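## Task

Coil the red wire around the reel as one strand, always turning the same way and never reversing over itself, until the total unwound length remaining is less than the radius of one flange. Only wire lying between the two flanges counts, not wire beyond their rims or inside the central hole. The reel must end up lying flat and entirely on the table.

## Robot and tools

Robot: two YAM-style arms, left_arm and right_arm, each with six revolute joints and a parallel two-finger gripper. The left base sits near (-0.016, +0.330, 0) m and the right near (-0.028, -0.274, 0) m in the scene frame. Scene frame: origin at table height between the arms, +x out over the table, +y toward left_arm, +z up. Arm names do not match image left/right. Each gripper's fingers point along its own +z and open along its y; end_effector_position is the pinch point, about 1 cm behind the fingertips.

Frames: every hand pose, velocity, target and wrist-camera pose is given in that arm's own base frame. Fixed cameras (cam_high, cam_low) and the table use the scene frame. Reported hand positions and orientations can be a few cm off, worse at long reach. Friction and weight can leave a gripper resting a few cm from its command without any contact.

Motion numbers. Both movement tools use a row of 14 numbers, each in [-1, 1]: dx, dy, dz, rx, ry, rz, opening for left_arm, then the same seven for right_arm. Both arms are always in the row. The six pose numbers are an offset, not a pose: they count from that arm's current Hand target (the last commanded pose after clipping), along the arm's own base axes. 1.0 equals 0.6 m for dx/dy/dz and 180 degrees for rx/ry/rz; rx, ry, rz form one rotation vector, turning about the Hand target's position. A translation longer than 1.0 may be shortened along its direction. Opening is absolute, not an offset: +1 fully open (0.094 m), -1 closed. Sending 0 for opening is a real command (half open), so resend the current opening to keep a gripper unchanged. Six zeros re-request the current Hand target; use this to make an arm resume, and send the leftover distance as a new offset if it still sits short. Orientation commands are clipped to within 40 degrees of the measured orientation each step.

execute_actions(actions, cameras): actions is a list of actions; each action is a table of up to 15 rows (one row per 1/30 s step); a short table repeats its final row. All rows in one action are offsets from the Hand target at that action's start; each new action starts from the updated Hand target, so repeating an offset moves further. An empty actions list returns state plus all camera images. cameras picks image names, ["all"] or [].

move(target, speed, blend, opening_speed, grip_force, blocking, cameras): target is one 14-number row or a list of up to 15 rows; every row is an offset from the same starting Hand targets, not from the previous row. Straight-line paths, shortest rotation, ending together, 0.5 s minimum, cut off at 10 s. speed is m/s, 0.002 to 2.9 (default 0.25), one value or one per target; rotation limited to twice that in rad/s. blend (m) rounds corners between listed targets; 0 stops at each. opening_speed (per second on the -1..+1 scale, at least 0.2) ramps the fingers. grip_force is newtons per finger pad, 10 to 50, per call or per arm, and persists; lower force closes slowly. blocking=false returns after about 0.5 s while the move continues. Opening changes on later targets happen only after everything comes to rest there. The result adds a move: line: done, off_target, moving, held or fault, plus limits such as paced (pose clipped) or held (steps withheld). done means within 10 mm and 2 degrees; neither done nor off_target tells you about contact.

wait(seconds 0 to 10): lets time pass with commands held; returns early if a move ends. stop: brakes a running move (needs some distance). zoom_image(camera, region [x0,y0,x1,y1] pixels, at most 504x504) enlarges part of the latest image from cam_high, cam_low, cam_left_wrist or cam_right_wrist. read_manual gives only licence text. finished_scene(scene) ends the current scene irreversibly; pass its number.

Reading results: Hand target, end_effector_position (m) and quaternion per arm; Joint positions (last value is finger opening in m); joint torques (include gravity, offset and noisy; joints 1-3 wrap at ±28 N m); grip_measured on the command scale, reading up to ~2.5 mm wide when empty and narrower than a hard part when squeezed; grip_effort_nm, motor effort with negative meaning closing, not a pad force. Joint velocities 'within noise' means at rest. Step readings appear only for execute_actions. Images come in order cam_high, cam_low, cam_left_wrist, cam_right_wrist, each 896x504.

Avoid: dropping the reel or wire or letting anything leave the table; fast contacts and pushing far past a contact point (the arm keeps pressing until commanded back past the gripper); grippers, housings or wrist cameras touching each other, or closing one gripper on the other's fingers, which can fail the scene outright; strain on wrist camera cables; paths passing near an arm's own base, which can flip its shoulder posture. Holding loads, stretching out or pushing at unreachable poses heats motors: MOTOR HOT appears at 75 °C, at 90 °C the arm folds and stops for the rest of the scene, at 100 °C it collapses. Occasional external nudges can shift loose objects.

Each tool is called after ">>>" by a JSON object that holds its "op" and its "data", one argument or row to a line.

## Session

>>> {"op": "execute_actions", "data": {
  "actions": []
}}

Scene clock: 0.00 s.
left_arm: end_effector_position=(+0.3978, +0.0256, +0.1170) grip_measured=+1.000 grip_effort_nm=n/a end_effector_quat_wxyz=(+0.604, -0.042, +0.794, +0.056) | right_arm: end_effector_position=(+0.4000, -0.0384, +0.1029) grip_measured=+1.000 grip_effort_nm=n/a end_effector_quat_wxyz=(+0.579, +0.112, +0.803, -0.086)
Joint positions: left_arm=[-0.003 1.505 0.357 0.88 -0.144 0 0.094] | right_arm=[0.037 1.553 0.401 0.815 0.306 0.095 0.094]
Joint velocities: within noise
Joint torques (N m): no reading
Heat: left arm: 47 °C; right arm: 45 °C.
Hand target: left_arm +0.3987, +0.0257, +0.1194; +0.606, -0.043, +0.792, +0.056 | right_arm +0.4018, -0.0387, +0.1076; +0.583, +0.113, +0.800, -0.086
Tool commands: left_gripper/opening=+1.0 right_gripper/opening=+1.0

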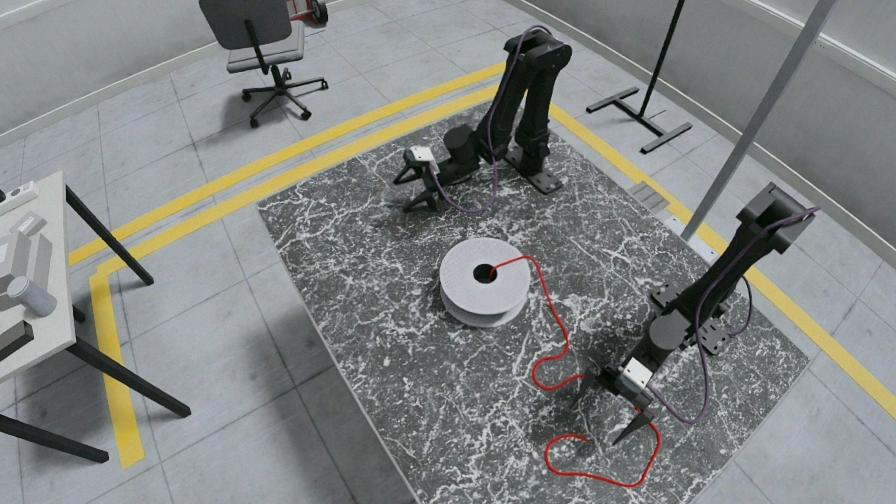

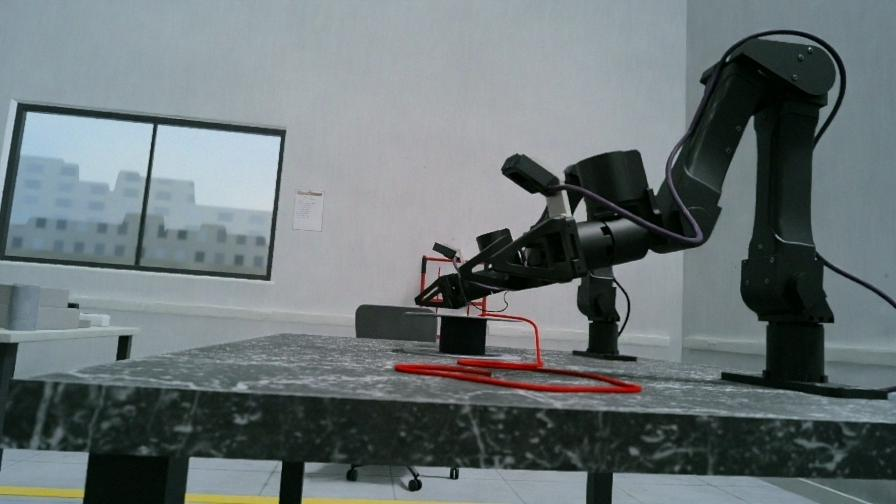

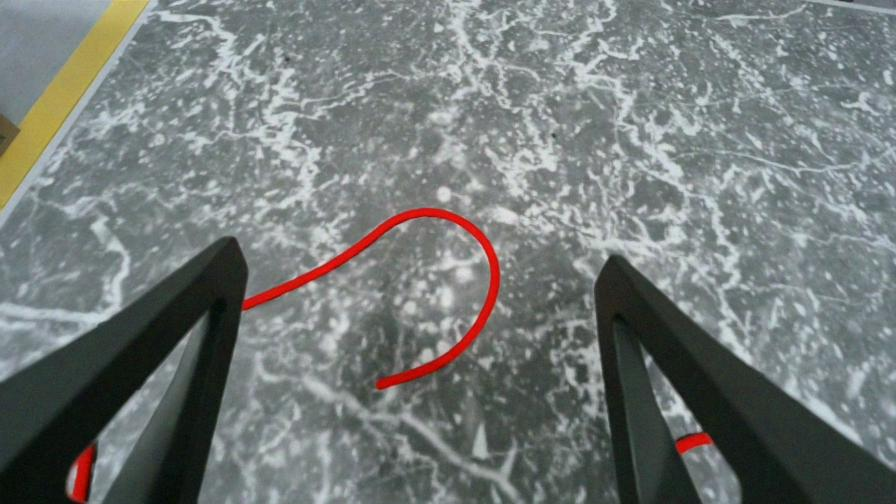

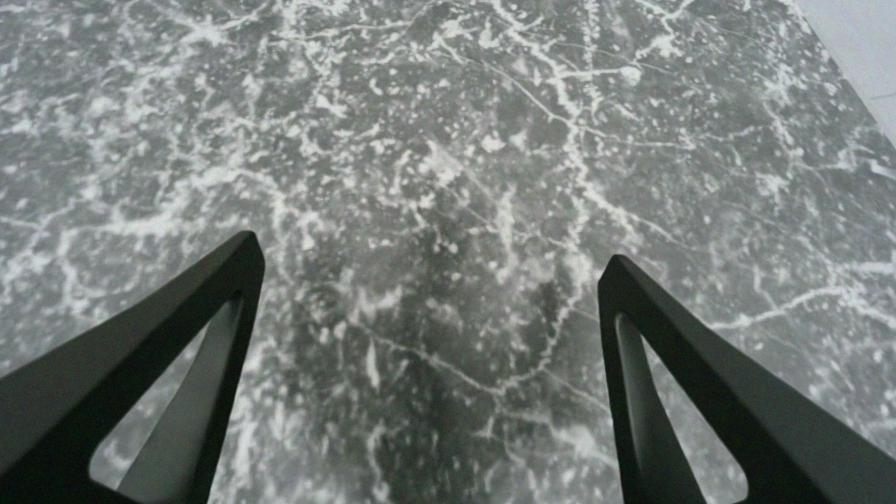

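>>> {"op": "zoom_image", "data": {
  "camera": "cam_high",
  "region": [400, 210, 680, 500]
}}

>>> {"op": "zoom_image", "data": {
  "camera": "cam_high",
  "region": [425, 225, 555, 340]
}}

>>> {"op": "zoom_image", "data": {
  "camera": "cam_low",
  "region": [370, 280, 660, 410]
}}

Scaled by 1.738 from the camera's 896x504 image, which has a finer 1280x720 frame.

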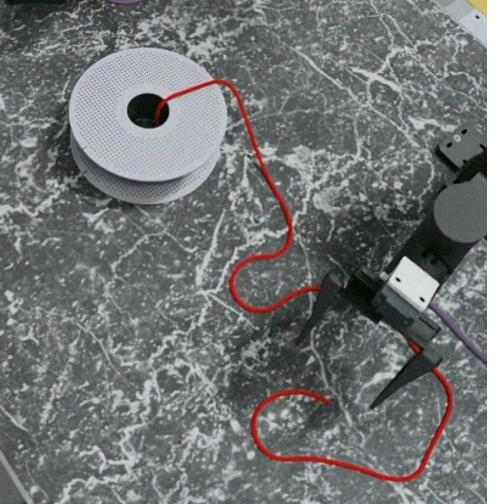

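Scaled by 3.877 from the camera's 896x504 image, which has a finer 1280x720 frame.

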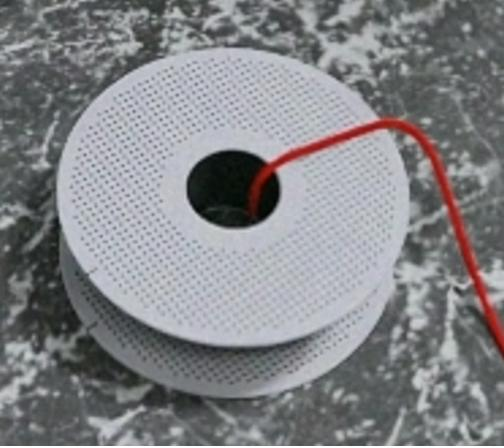

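Scaled by 1.738 from the camera's 896x504 image, which has a finer 1280x720 frame.

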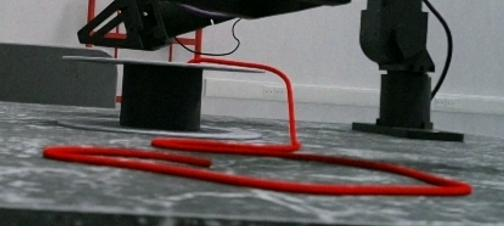

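>>> {"op": "move", "data": {
  "target": [-0.167, -0.493, 0.2, 0, 0, -0.28, 1, 0, 0, 0, 0, 0, 0, 1],
  "speed": 0.25,
  "cameras": ["all"]
}}

Scene clock: 68.27 s.
left_arm: end_effector_position=(+0.2973, -0.2642, +0.2273) grip_measured=+1.000 grip_effort_nm=0.02 end_effector_quat_wxyz=(+0.567, +0.294, +0.742, -0.202) | right_arm: end_effector_position=(+0.4000, -0.0384, +0.1029) grip_measured=+1.000 grip_effort_nm=-0.01 end_effector_quat_wxyz=(+0.579, +0.112, +0.803, -0.086)
Joint positions: left_arm=[-0.737 1.152 0.656 0.217 -0.017 0.03 0.094] | right_arm=[0.037 1.553 0.401 0.815 0.306 0.095 0.094]
Joint torques (N m): left_arm=[-0.46 -3.18 11.03 2.35 0.01 0.1] | right_arm=[-0.1 -6.34 5.82 2.09 0.11 0.03]
Heat: left arm: 53 °C; right arm: 46 °C.
Hand target: left_arm +0.2986, -0.2700, +0.2394; +0.572, +0.299, +0.735, -0.207 | right_arm +0.4018, -0.0387, +0.1076; +0.583, +0.113, +0.800, -0.086
Off the commanded pose: left_arm 0.014 m, 1 deg | right_arm 0.005 m, 1 deg.
move: off_target (left_arm)
camera_calibration:
cam_left_wrist: T_world_to_cam=[[-0.653231, -0.756517, 0.0311708, -0.0166624], [-0.695374, 0.583129, -0.420019, 0.464332], [0.299575, -0.296045, -0.90698, 0.148484], [0, 0, 0, 1]] pos_world=[0.267518, -0.239413, 0.33022]

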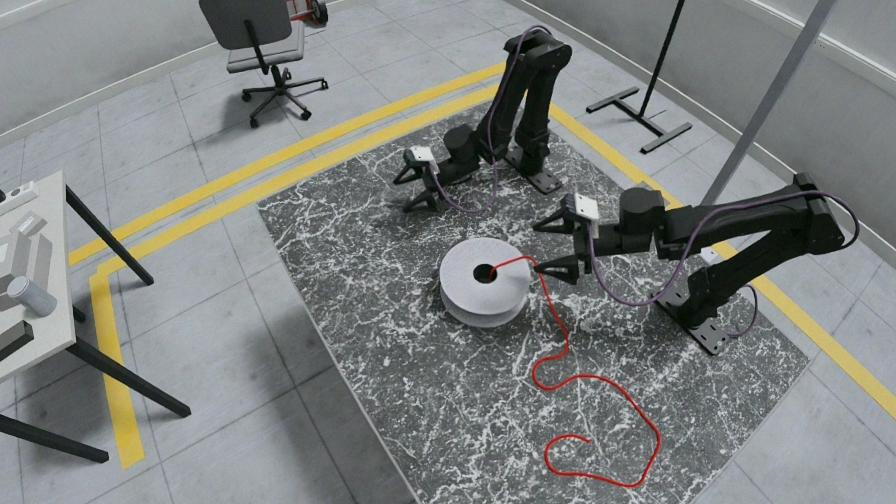

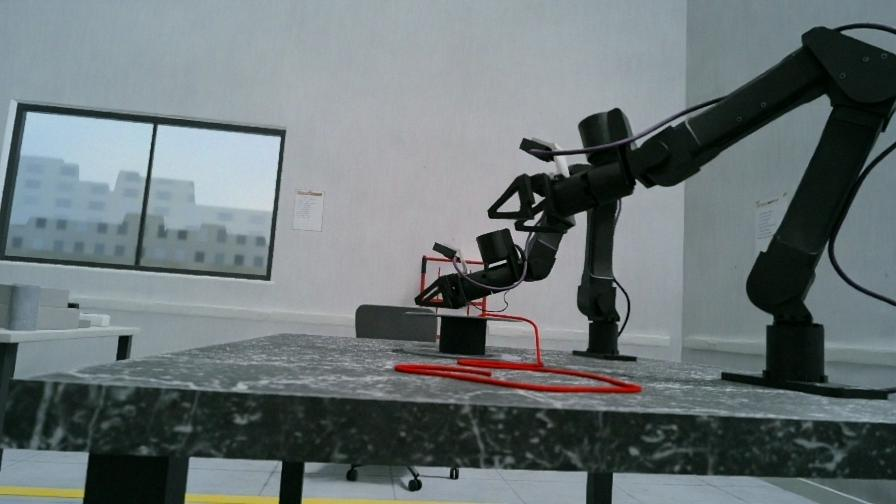

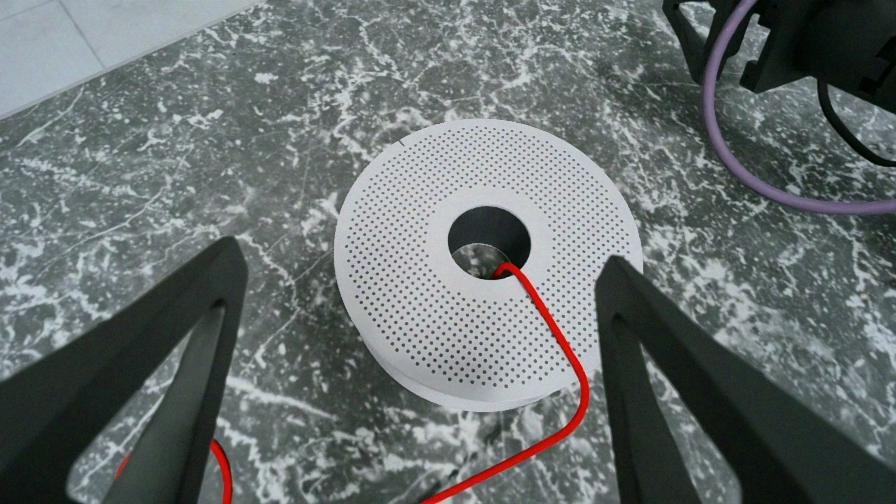

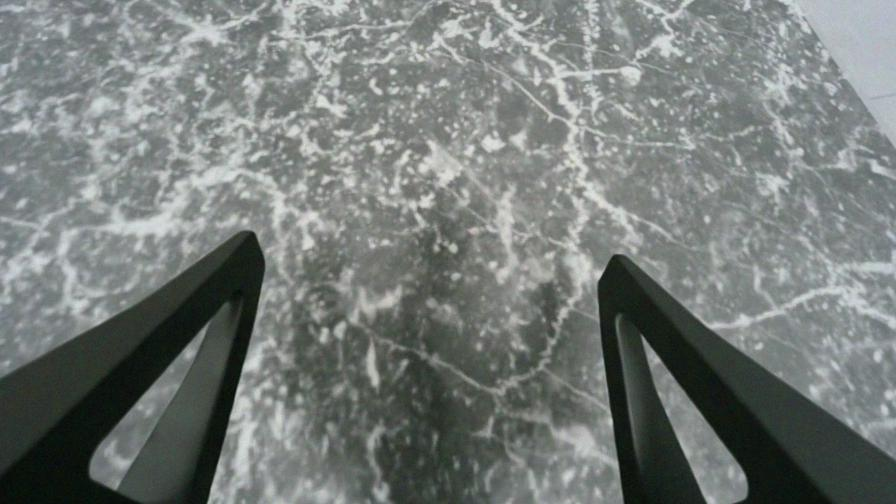

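>>> {"op": "zoom_image", "data": {
  "camera": "cam_left_wrist",
  "region": [430, 190, 570, 310]
}}

>>> {"op": "zoom_image", "data": {
  "camera": "cam_left_wrist",
  "region": [310, 100, 670, 430]
}}

>>> {"op": "zoom_image", "data": {
  "camera": "cam_low",
  "region": [370, 290, 660, 410]
}}

>>> {"op": "zoom_image", "data": {
  "camera": "cam_high",
  "region": [420, 220, 680, 500]
}}

Scaled by 3.600 from the camera's 896x504 image, which has a finer 1280x720 frame.

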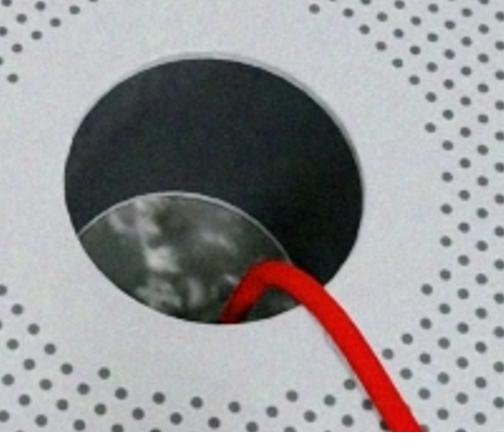

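Scaled by 1.400 from the camera's 896x504 image, which has a finer 1280x720 frame.

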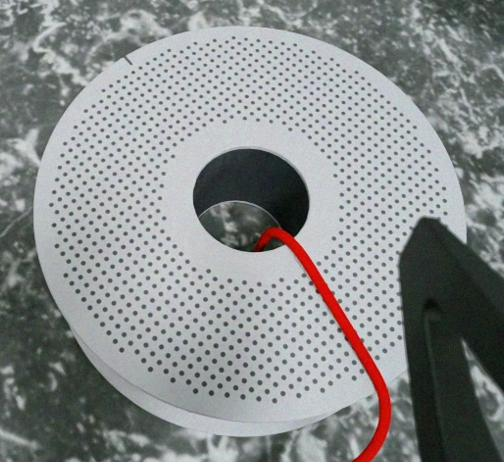

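Scaled by 1.738 from the camera's 896x504 image, which has a finer 1280x720 frame.

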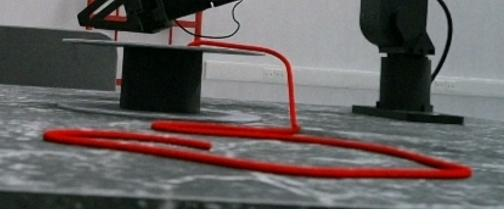

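Scaled by 1.800 from the camera's 896x504 image, which has a finer 1280x720 frame.

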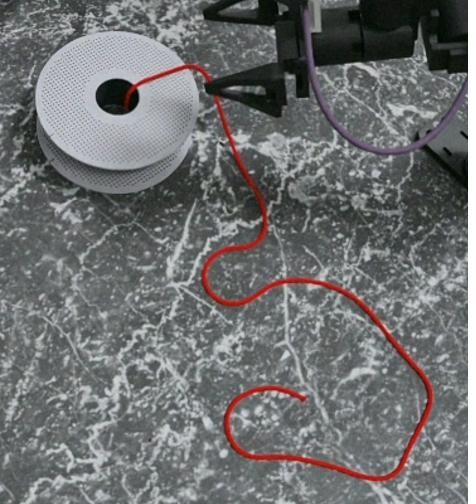

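>>> {"op": "move", "data": {
  "target": [
    [0.167, 0.493, 0.0, 0, 0, 0.28, 1, 0, 0, 0, 0, 0, 0, 1],
    [0.167, 0.493, 0.0, 0, 0, 0.28, 1, 0.002, 0.5045, 0.17, -0.0288, 0.113, 0.3375, 1]
  ],
  "speed": 0.3,
  "cameras": ["all"]
}}

Scene clock: 170.57 s.
left_arm: end_effector_position=(+0.3921, +0.0212, +0.2212) grip_measured=+1.000 grip_effort_nm=0.02 end_effector_quat_wxyz=(+0.591, -0.033, +0.805, +0.052) | right_arm: end_effector_position=(+0.3997, +0.2590, +0.2014) grip_measured=+1.000 grip_effort_nm=-0.02 end_effector_quat_wxyz=(+0.404, -0.339, +0.834, +0.162)
Joint positions: left_arm=[-0.008 1.141 0.649 0.187 -0.131 0.007 0.094] | right_arm=[0.492 1.621 1.284 -0.351 -0.216 -0.179 0.094]
Joint torques (N m): left_arm=[0.34 -3.1 11.22 2.61 -0.24 -0.04] | right_arm=[0.13 -7.43 10.03 1.63 -0.22 -0.11]
Heat: left arm: 52 °C; right arm: 44 °C.
Hand target: left_arm +0.3987, +0.0258, +0.2394; +0.606, -0.043, +0.792, +0.057 | right_arm +0.4029, +0.2641, +0.2097; +0.408, -0.346, +0.828, +0.167
Off the commanded pose: left_arm 0.020 m, 3 deg | right_arm 0.010 m, 1 deg.
move: off_target (left_arm)
camera_calibration:
cam_left_wrist: T_world_to_cam=[[0.131977, -0.991083, 0.0183209, -0.038676], [-0.907968, -0.128283, -0.398921, 0.455017], [0.397714, 0.0360136, -0.916802, 0.155738], [0, 0, 0, 1]] pos_world=[0.356306, 0.0144313, 0.325006]
cam_right_wrist: T_world_to_cam=[[0.726564, -0.684297, 0.0619843, -0.129503], [-0.681819, -0.729203, -0.0581837, 0.480554], [0.0850141, 0.0000120972, -0.99638, 0.279467], [0, 0, 0, 1]] pos_world=[0.397984, 0.2618, 0.314442]

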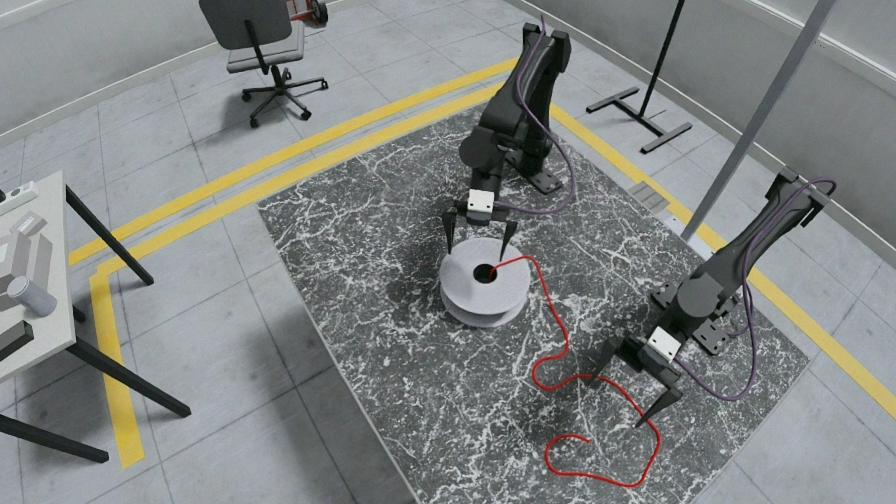

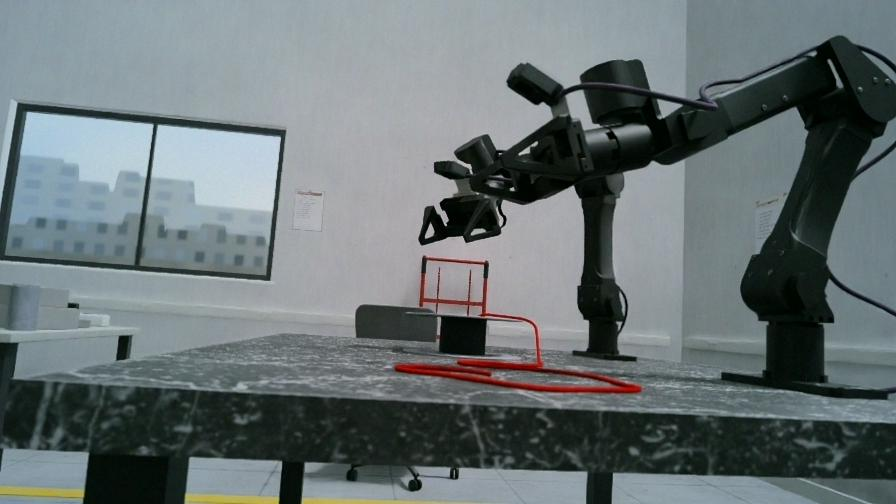

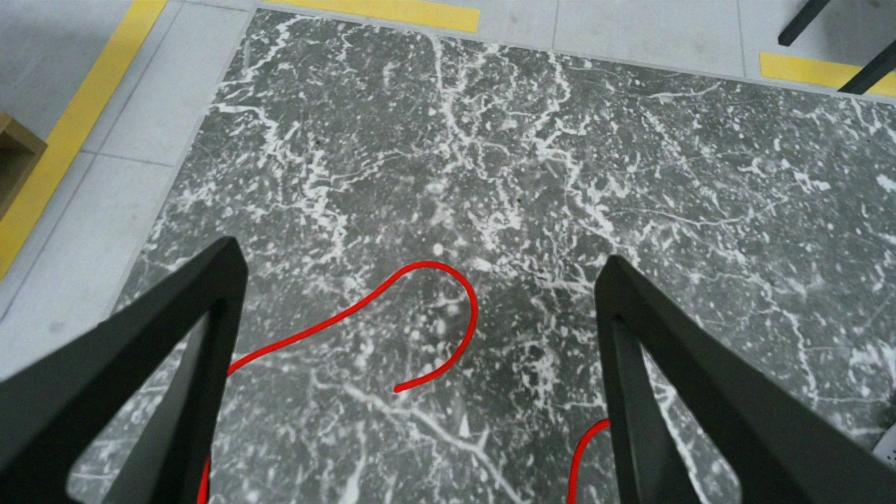

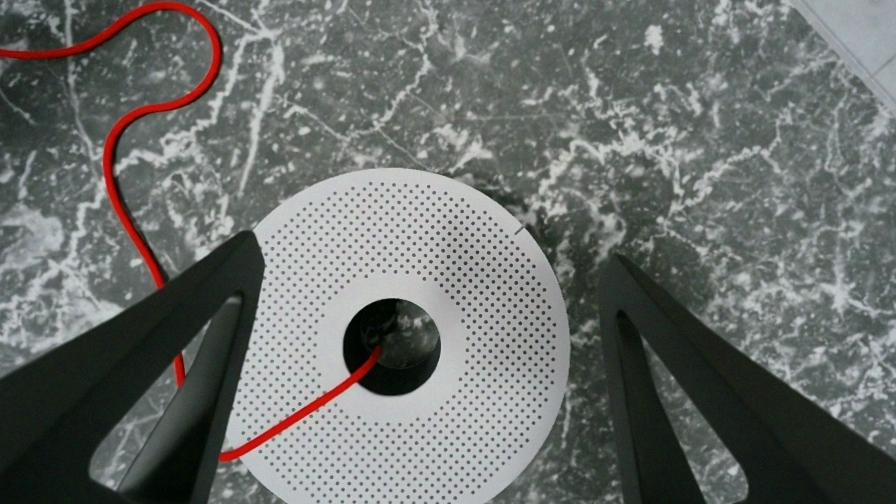

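>>> {"op": "zoom_image", "data": {
  "camera": "cam_right_wrist",
  "region": [325, 280, 465, 410]
}}

>>> {"op": "zoom_image", "data": {
  "camera": "cam_right_wrist",
  "region": [215, 150, 595, 500]
}}

Scaled by 3.600 from the camera's 896x504 image, which has a finer 1280x720 frame.

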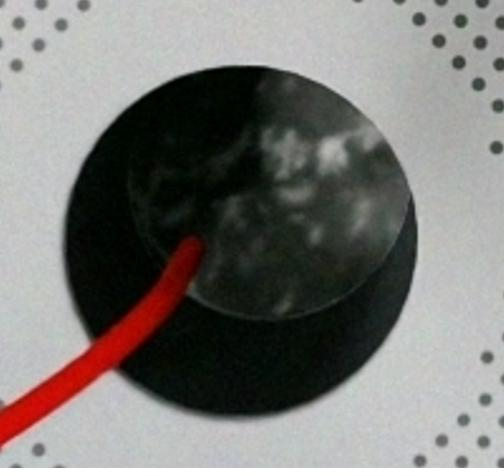

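Scaled by 1.326 from the camera's 896x504 image, which has a finer 1280x720 frame.

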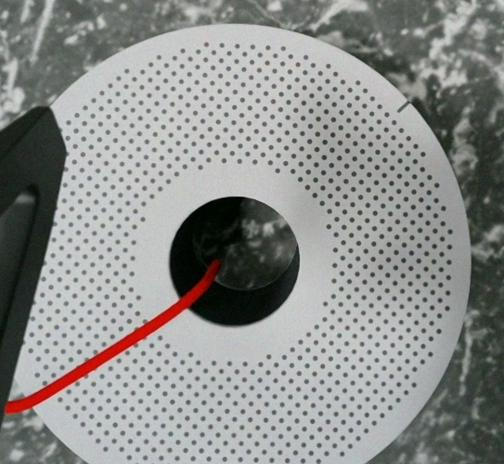

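>>> {"op": "move", "data": {
  "target": [0.0912, -0.0543, -0.2, -0.0493, 0.3297, 0, 0.5, 0, 0, 0, 0, 0, 0, 1],
  "speed": 0.25,
  "cameras": ["cam_left_wrist", "cam_low"]
}}

Scene clock: 344.57 s.
left_arm: end_effector_position=(+0.4473, -0.0023, +0.1165) grip_measured=+0.502 grip_effort_nm=-0.09 end_effector_quat_wxyz=(+0.127, -0.053, +0.990, +0.016) | right_arm: end_effector_position=(+0.3996, +0.2590, +0.2014) grip_measured=+1.000 grip_effort_nm=-0.02 end_effector_quat_wxyz=(+0.404, -0.339, +0.834, +0.162)
Joint positions: left_arm=[-0.029 2.013 1.78 -1.087 -0.053 -0.128 0.071] | right_arm=[0.492 1.621 1.284 -0.351 -0.216 -0.179 0.094]
Joint torques (N m): left_arm=[-0.59 -8.81 9.94 0.98 -0.04 -0.06] | right_arm=[-0.13 -7.31 10.09 1.64 -0.23 -0.12]
Heat: left arm: 55 °C; right arm: 44 °C.
Hand target: left_arm +0.4535, -0.0068, +0.1195; +0.130, -0.054, +0.990, +0.011 | right_arm +0.4029, +0.2641, +0.2098; +0.408, -0.346, +0.828, +0.167
Off the commanded pose: left_arm 0.008 m, 1 deg | right_arm 0.010 m, 1 deg.
move: done
camera_calibration:
cam_left_wrist: T_world_to_cam=[[0.171582, -0.98517, -0.000243195, -0.082955], [-0.81154, -0.141482, 0.566909, 0.304694], [-0.558536, -0.0970743, -0.82378, 0.455207], [0, 0, 0, 1]] pos_world=[0.515755, 0.00557294, 0.202237]
Images, in order (width x height): cam_low 896x504, cam_left_wrist 896x504.

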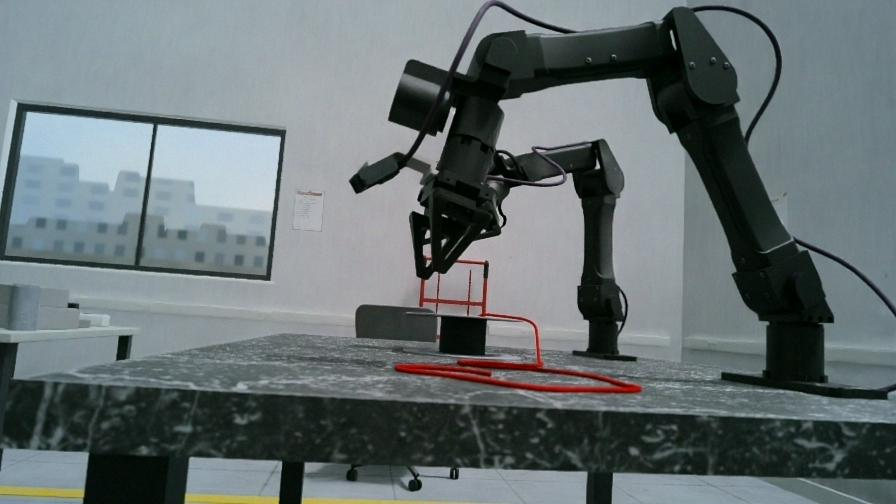

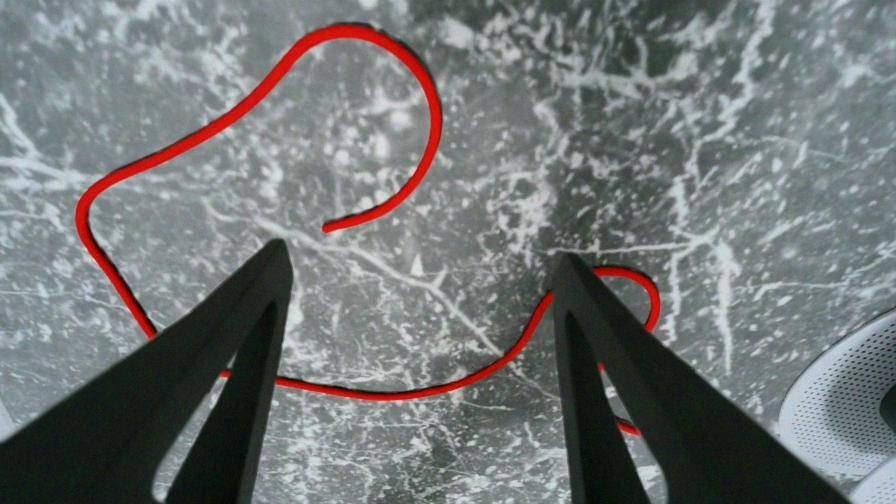

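>>> {"op": "move", "data": {
  "target": [0.001, -0.0078, -0.144, -0.0115, 0.077, 0, 0.0, 0, 0, 0, 0, 0, 0, 1],
  "speed": 0.15,
  "cameras": ["cam_left_wrist", "cam_low"]
}}

Scene clock: 366.47 s.
left_arm: end_effector_position=(+0.4485, -0.0101, +0.0319) grip_measured=+0.002 grip_effort_nm=-0.09 end_effector_quat_wxyz=(+0.006, -0.050, +0.999, +0.004) | right_arm: end_effector_position=(+0.3996, +0.2590, +0.2014) grip_measured=+1.000 grip_effort_nm=-0.02 end_effector_quat_wxyz=(+0.404, -0.339, +0.834, +0.162)
Joint positions: left_arm=[-0.029 2.3 1.929 -1.189 -0.01 -0.129 0.047] | right_arm=[0.492 1.621 1.284 -0.351 -0.216 -0.179 0.094]
Joint torques (N m): left_arm=[0.01 -10.51 9.25 0.39 -0.01 -0.04] | right_arm=[-0.01 -7.2 10.09 1.68 -0.24 -0.06]
Heat: left arm: 48 °C; right arm: 44 °C.
Hand target: left_arm +0.4541, -0.0114, +0.0331; +0.009, -0.055, +0.998, +0.000 | right_arm +0.4029, +0.2641, +0.2098; +0.408, -0.346, +0.828, +0.167
Off the commanded pose: left_arm 0.006 m, 1 deg | right_arm 0.010 m, 1 deg.
move: done
camera_calibration:
cam_left_wrist: T_world_to_cam=[[0.165966, -0.986117, -0.00539893, -0.0881267], [-0.652867, -0.113979, 0.748848, 0.275779], [-0.739067, -0.120759, -0.662719, 0.461002], [0, 0, 0, 1]] pos_world=[0.535384, 0.000199721, 0.0985229]
Images, in order (width x height): cam_low 896x504, cam_left_wrist 896x504.

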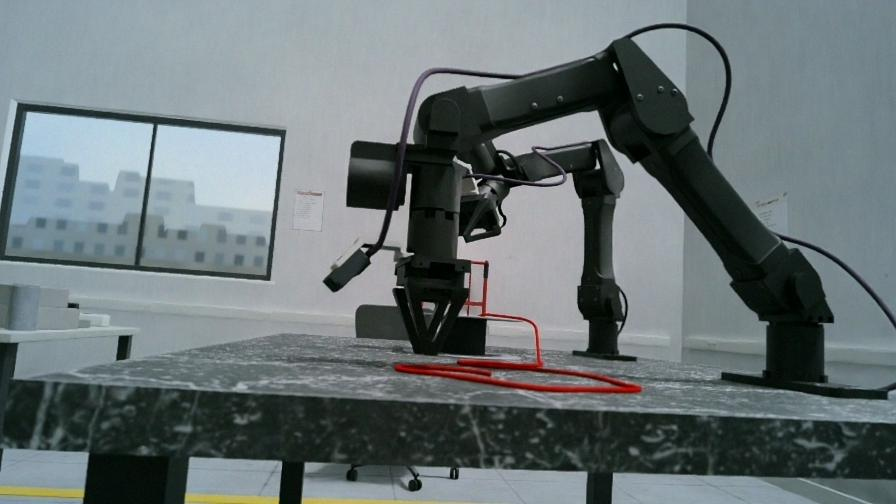

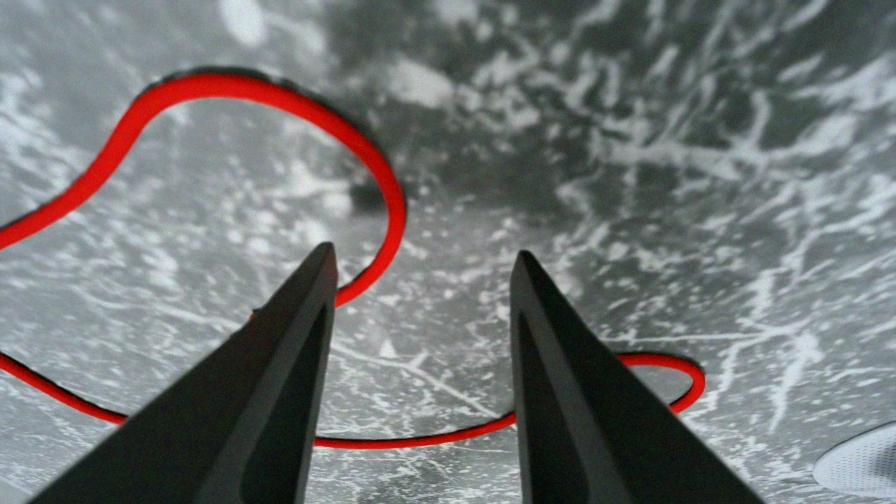

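>>> {"op": "move", "data": {
  "target": [-0.01, 0.01, -0.0305, -0.0, 0.0, 0, 0.0, 0, 0, 0, 0, 0, 0, 1],
  "speed": 0.08,
  "cameras": ["cam_left_wrist"]
}}

Scene clock: 379.43 s.
left_arm: end_effector_position=(+0.4511, -0.0073, +0.0213) grip_measured=+0.002 grip_effort_nm=-0.10 end_effector_quat_wxyz=(+0.014, -0.053, +0.998, +0.004) | right_arm: end_effector_position=(+0.3996, +0.2590, +0.2014) grip_measured=+1.000 grip_effort_nm=-0.02 end_effector_quat_wxyz=(+0.404, -0.339, +0.834, +0.162)
Joint positions: left_arm=[-0.022 2.3 1.886 -1.129 -0.009 -0.129 0.047] | right_arm=[0.492 1.621 1.284 -0.351 -0.216 -0.179 0.094]
Joint torques (N m): left_arm=[0.5 -11.47 4.62 0.63 0.01 0.09] | right_arm=[0.03 -7.41 9.95 1.64 -0.24 -0.13]
Heat: left arm: 45 °C; right arm: 44 °C.
Hand target: left_arm +0.4480, -0.0054, +0.0148; +0.008, -0.055, +0.998, +0.000 | right_arm +0.4029, +0.2641, +0.2098; +0.408, -0.346, +0.828, +0.167
Off the commanded pose: left_arm 0.007 m, 1 deg | right_arm 0.010 m, 1 deg.
move: done
camera_calibration:
cam_left_wrist: T_world_to_cam=[[0.172449, -0.985017, -0.00176085, -0.0888897], [-0.664561, -0.117665, 0.737911, 0.291217], [-0.727062, -0.126082, -0.674895, 0.451068], [0, 0, 0, 1]] pos_world=[0.536815, 0.00357976, 0.0893754]
Images, in order (width x height): cam_left_wrist 896x504.

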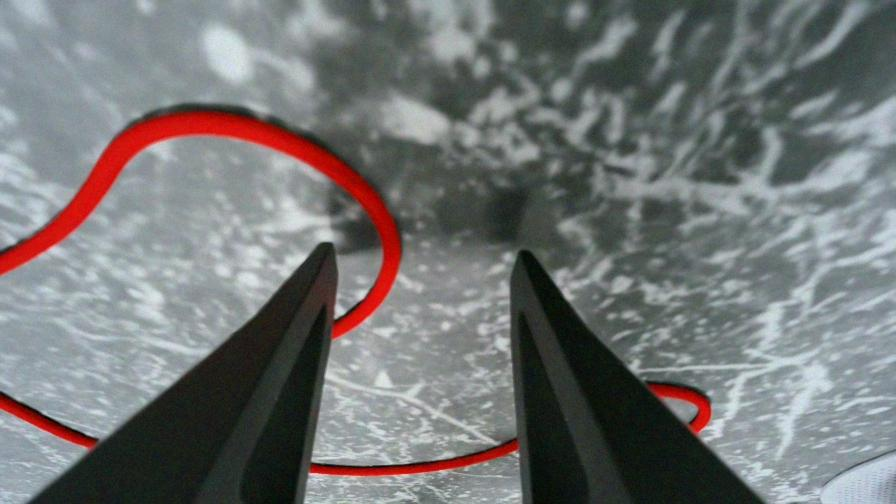

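>>> {"op": "move", "data": {
  "target": [0.0, 0.006, -0.019, 0.0, 0.0, 0, 0.0, 0, 0, 0, 0, 0, 0, 1],
  "speed": 0.06,
  "cameras": ["cam_left_wrist"]
}}

Scene clock: 383.20 s.
left_arm: end_effector_position=(+0.4516, -0.0057, +0.0167) grip_measured=+0.002 grip_effort_nm=-0.10 end_effector_quat_wxyz=(+0.016, -0.053, +0.998, -0.001) | right_arm: end_effector_position=(+0.3996, +0.2590, +0.2014) grip_measured=+1.000 grip_effort_nm=-0.01 end_effector_quat_wxyz=(+0.404, -0.339, +0.834, +0.162)
Joint positions: left_arm=[-0.015 2.3 1.868 -1.105 0 -0.121 0.047] | right_arm=[0.492 1.621 1.284 -0.351 -0.216 -0.179 0.094]
Joint torques (N m): left_arm=[0.61 -10.74 3.74 0.87 -0.08 0.03] | right_arm=[0.02 -7.43 10.07 1.65 -0.21 -0.11]
Heat: left arm: 45 °C; right arm: 44 °C.
Hand target: left_arm +0.4481, -0.0018, +0.0034; +0.008, -0.055, +0.998, +0.000 | right_arm +0.4029, +0.2641, +0.2098; +0.408, -0.346, +0.828, +0.167
Off the commanded pose: left_arm 0.014 m, 1 deg | right_arm 0.010 m, 1 deg.
move: off_target (left_arm)
camera_calibration:
cam_left_wrist: T_world_to_cam=[[0.171429, -0.985164, 0.00800786, -0.0870482], [-0.668434, -0.110336, 0.735542, 0.296974], [-0.723746, -0.131446, -0.677432, 0.446975], [0, 0, 0, 1]] pos_world=[0.536927, 0.00576332, 0.0850552]
Images, in order (width x height): cam_left_wrist 896x504.

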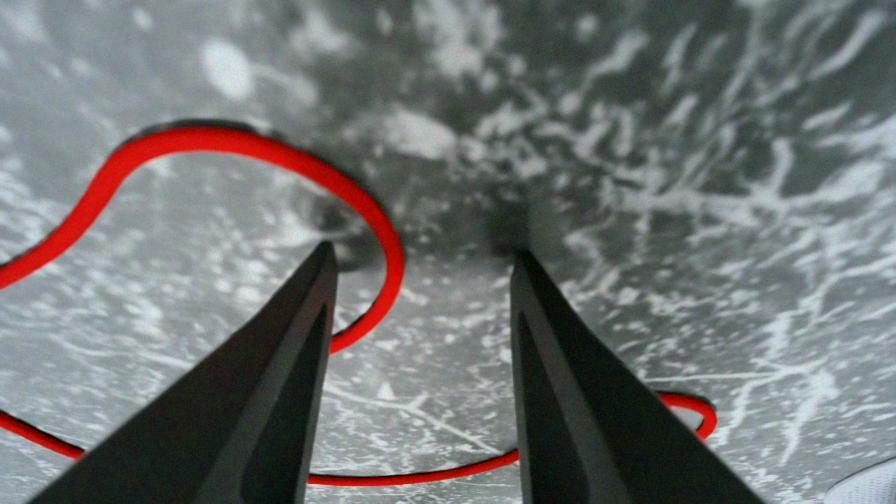

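>>> {"op": "move", "data": {
  "target": [-0.004, 0.006, -0.0117, 0.0, 0.0, 0, 0.0, 0, 0, 0, 0, 0, 0, 1],
  "speed": 0.06,
  "cameras": ["cam_left_wrist"]
}}

Scene clock: 388.60 s.
left_arm: end_effector_position=(+0.4514, -0.0057, +0.0156) grip_measured=+0.002 grip_effort_nm=-0.09 end_effector_quat_wxyz=(+0.021, -0.052, +0.998, -0.005) | right_arm: end_effector_position=(+0.3996, +0.2590, +0.2014) grip_measured=+1.000 grip_effort_nm=-0.02 end_effector_quat_wxyz=(+0.404, -0.339, +0.834, +0.162)
Joint positions: left_arm=[-0.012 2.29 1.846 -1.084 0.008 -0.115 0.047] | right_arm=[0.492 1.621 1.284 -0.351 -0.216 -0.179 0.094]
Joint torques (N m): left_arm=[0.96 -10.25 2.7 0.99 -0.15 0.11] | right_arm=[0.2 -7.21 10.13 1.65 -0.25 -0.11]
Heat: left arm: 44 °C; right arm: 44 °C.
Hand target: left_arm +0.4456, +0.0017, -0.0037; +0.008, -0.054, +0.998, +0.000 | right_arm +0.4029, +0.2641, +0.2098; +0.408, -0.346, +0.828, +0.167
Off the commanded pose: left_arm 0.021 m, 2 deg | right_arm 0.010 m, 1 deg.
move: off_target (left_arm)
camera_calibration:
cam_left_wrist: T_world_to_cam=[[0.168384, -0.985574, 0.0170259, -0.0858522], [-0.675681, -0.102829, 0.729987, 0.301031], [-0.717706, -0.134422, -0.683249, 0.443486], [0, 0, 0, 1]] pos_world=[0.536149, 0.00595527, 0.0847241]
Images, in order (width x height): cam_left_wrist 896x504.

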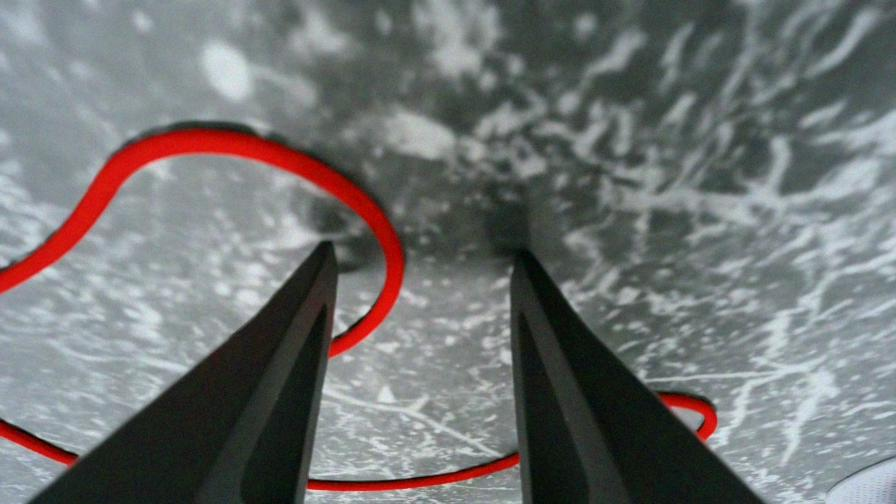

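>>> {"op": "move", "data": {
  "target": [
    [0.004, -0.006, 0.0195, 0.0, 0.0, 0, 0.0, 0, 0, 0, 0, 0, 0, 1],
    [0.004, -0.006, 0.0195, 0.0, 0.0, 0, -1, 0, 0, 0, 0, 0, 0, 1]
  ],
  "speed": 0.06,
  "grip_force": [20, 50],
  "cameras": ["cam_left_wrist"]
}}

Scene clock: 399.77 s.
left_arm: end_effector_position=(+0.4511, -0.0057, +0.0156) grip_measured=-0.904 grip_effort_nm=-0.42 end_effector_quat_wxyz=(+0.020, -0.051, +0.998, -0.005) | right_arm: end_effector_position=(+0.3996, +0.2590, +0.2014) grip_measured=+1.000 grip_effort_nm=-0.02 end_effector_quat_wxyz=(+0.404, -0.339, +0.834, +0.162)
Joint positions: left_arm=[-0.012 2.29 1.846 -1.085 0.008 -0.115 0.005] | right_arm=[0.492 1.621 1.284 -0.351 -0.216 -0.179 0.094]
Joint torques (N m): left_arm=[0.34 -10.26 6.5 0.48 -0.16 0.03] | right_arm=[0.06 -7.35 10.02 1.63 -0.21 -0.09]
Heat: left arm: 43 °C; right arm: 44 °C.
Hand target: left_arm +0.4481, -0.0019, +0.0080; +0.008, -0.054, +0.998, +0.000 | right_arm +0.4029, +0.2641, +0.2098; +0.408, -0.346, +0.828, +0.167
Off the commanded pose: left_arm 0.009 m, 2 deg | right_arm 0.010 m, 1 deg.
grip_force (N): 20, 50
move: done
camera_calibration:
cam_left_wrist: T_world_to_cam=[[0.16804, -0.985638, 0.0167641, -0.0856086], [-0.674855, -0.102626, 0.730779, 0.300454], [-0.718563, -0.134114, -0.682408, 0.443661], [0, 0, 0, 1]] pos_world=[0.535947, 0.00595643, 0.0846274]
Images, in order (width x height): cam_left_wrist 896x504.

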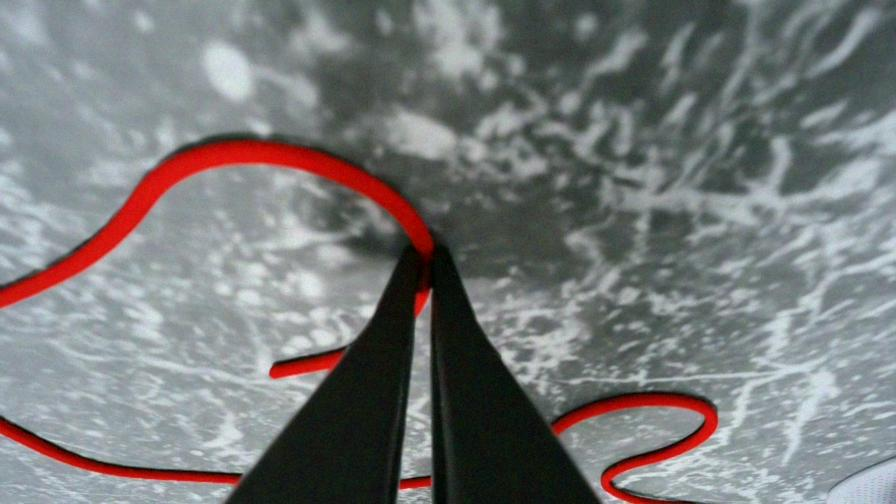

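>>> {"op": "move", "data": {
  "target": [0.0, 0.0, 0.25, 0.0, 0.0, 0, -1, 0, 0, 0, 0, 0, 0, 1],
  "speed": 0.15,
  "cameras": ["all"]
}}

Scene clock: 404.07 s.
left_arm: end_effector_position=(+0.4464, -0.0057, +0.1372) grip_measured=-0.906 grip_effort_nm=-0.45 end_effector_quat_wxyz=(+0.022, -0.051, +0.998, -0.005) | right_arm: end_effector_position=(+0.3996, +0.2590, +0.2014) grip_measured=+1.000 grip_effort_nm=-0.02 end_effector_quat_wxyz=(+0.404, -0.339, +0.834, +0.162)
Joint positions: left_arm=[-0.012 2.285 2.324 -1.565 0.008 -0.115 0.004] | right_arm=[0.492 1.621 1.284 -0.351 -0.216 -0.179 0.094]
Joint torques (N m): left_arm=[0.34 -13.91 8.24 0.45 -0.13 0.02] | right_arm=[0.02 -7.41 10 1.66 -0.22 -0.11]
Heat: left arm: 43 °C; right arm: 44 °C.
Hand target: left_arm +0.4481, -0.0020, +0.1580; +0.008, -0.054, +0.998, +0.000 | right_arm +0.4029, +0.2641, +0.2098; +0.408, -0.346, +0.828, +0.167
Off the commanded pose: left_arm 0.021 m, 2 deg | right_arm 0.010 m, 1 deg.
joint sent to its limit (left arm) — joint 4 (wrist pitch), lower limit. The joint targets are off in orientation, not in position.
grip_force (N): 20, 50
move: off_target (left_arm)
camera_calibration:
cam_left_wrist: T_world_to_cam=[[0.167985, -0.985637, 0.0173465, -0.0868223], [-0.677407, -0.102633, 0.728413, 0.209931], [-0.716171, -0.134113, -0.684918, 0.522586], [0, 0, 0, 1]] pos_world=[0.531054, 0.00605643, 0.206518]
cam_right_wrist: T_world_to_cam=[[0.726798, -0.684081, 0.06163, -0.129467], [-0.681633, -0.729406, -0.0578205, 0.480486], [0.0845073, 0.000014772, -0.996423, 0.279582], [0, 0, 0, 1]] pos_world=[0.397985, 0.2619, 0.314343]

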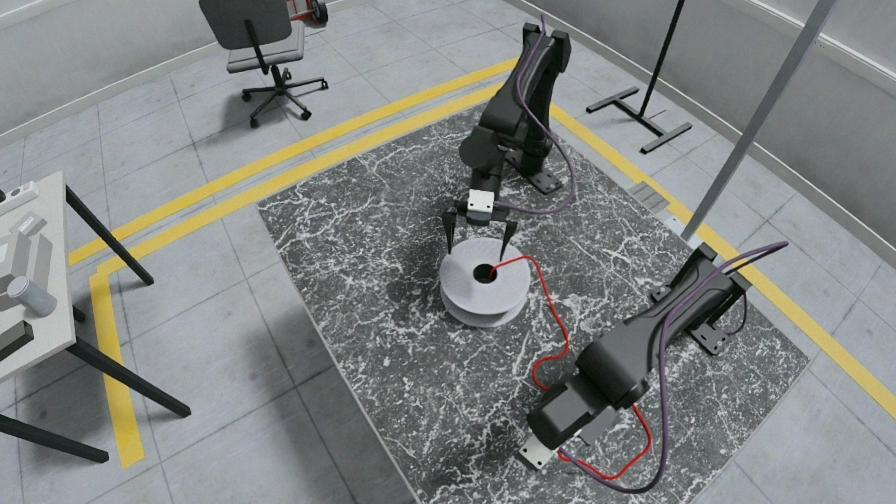

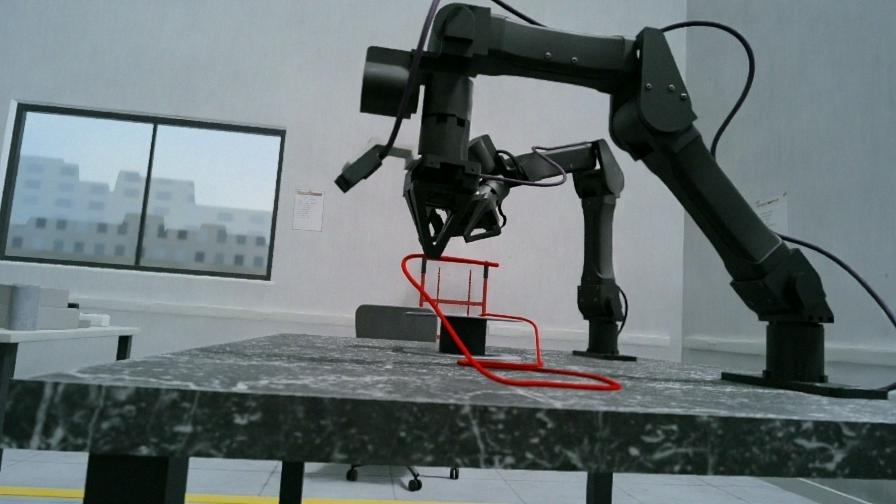

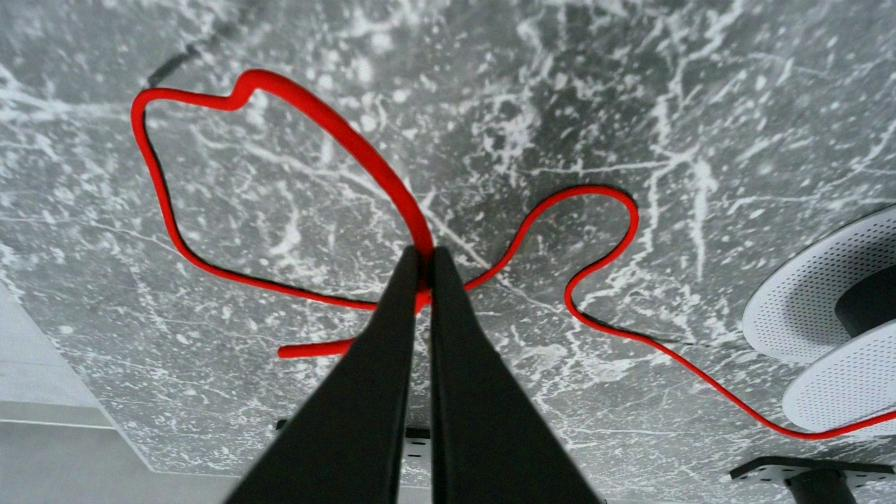

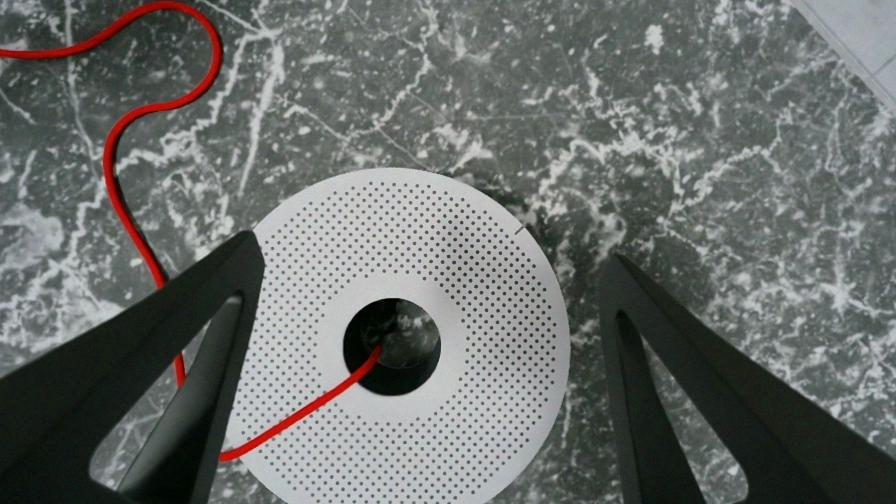

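>>> {"op": "zoom_image", "data": {
  "camera": "cam_low",
  "region": [380, 230, 640, 400]
}}

>>> {"op": "zoom_image", "data": {
  "camera": "cam_left_wrist",
  "region": [100, 40, 500, 380]
}}

Scaled by 1.938 from the camera's 896x504 image, which has a finer 1280x720 frame.

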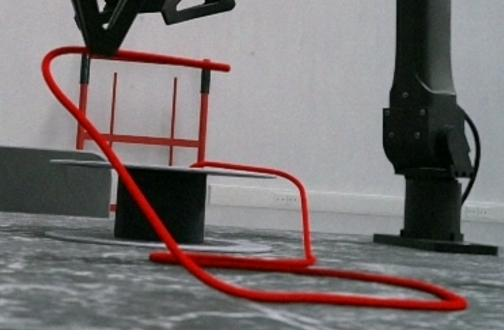

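Scaled by 1.260 from the camera's 896x504 image, which has a finer 1280x720 frame.

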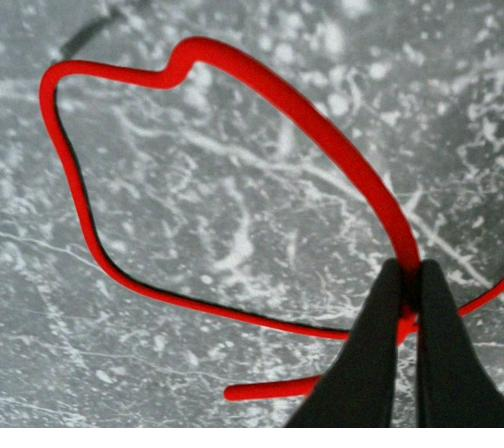

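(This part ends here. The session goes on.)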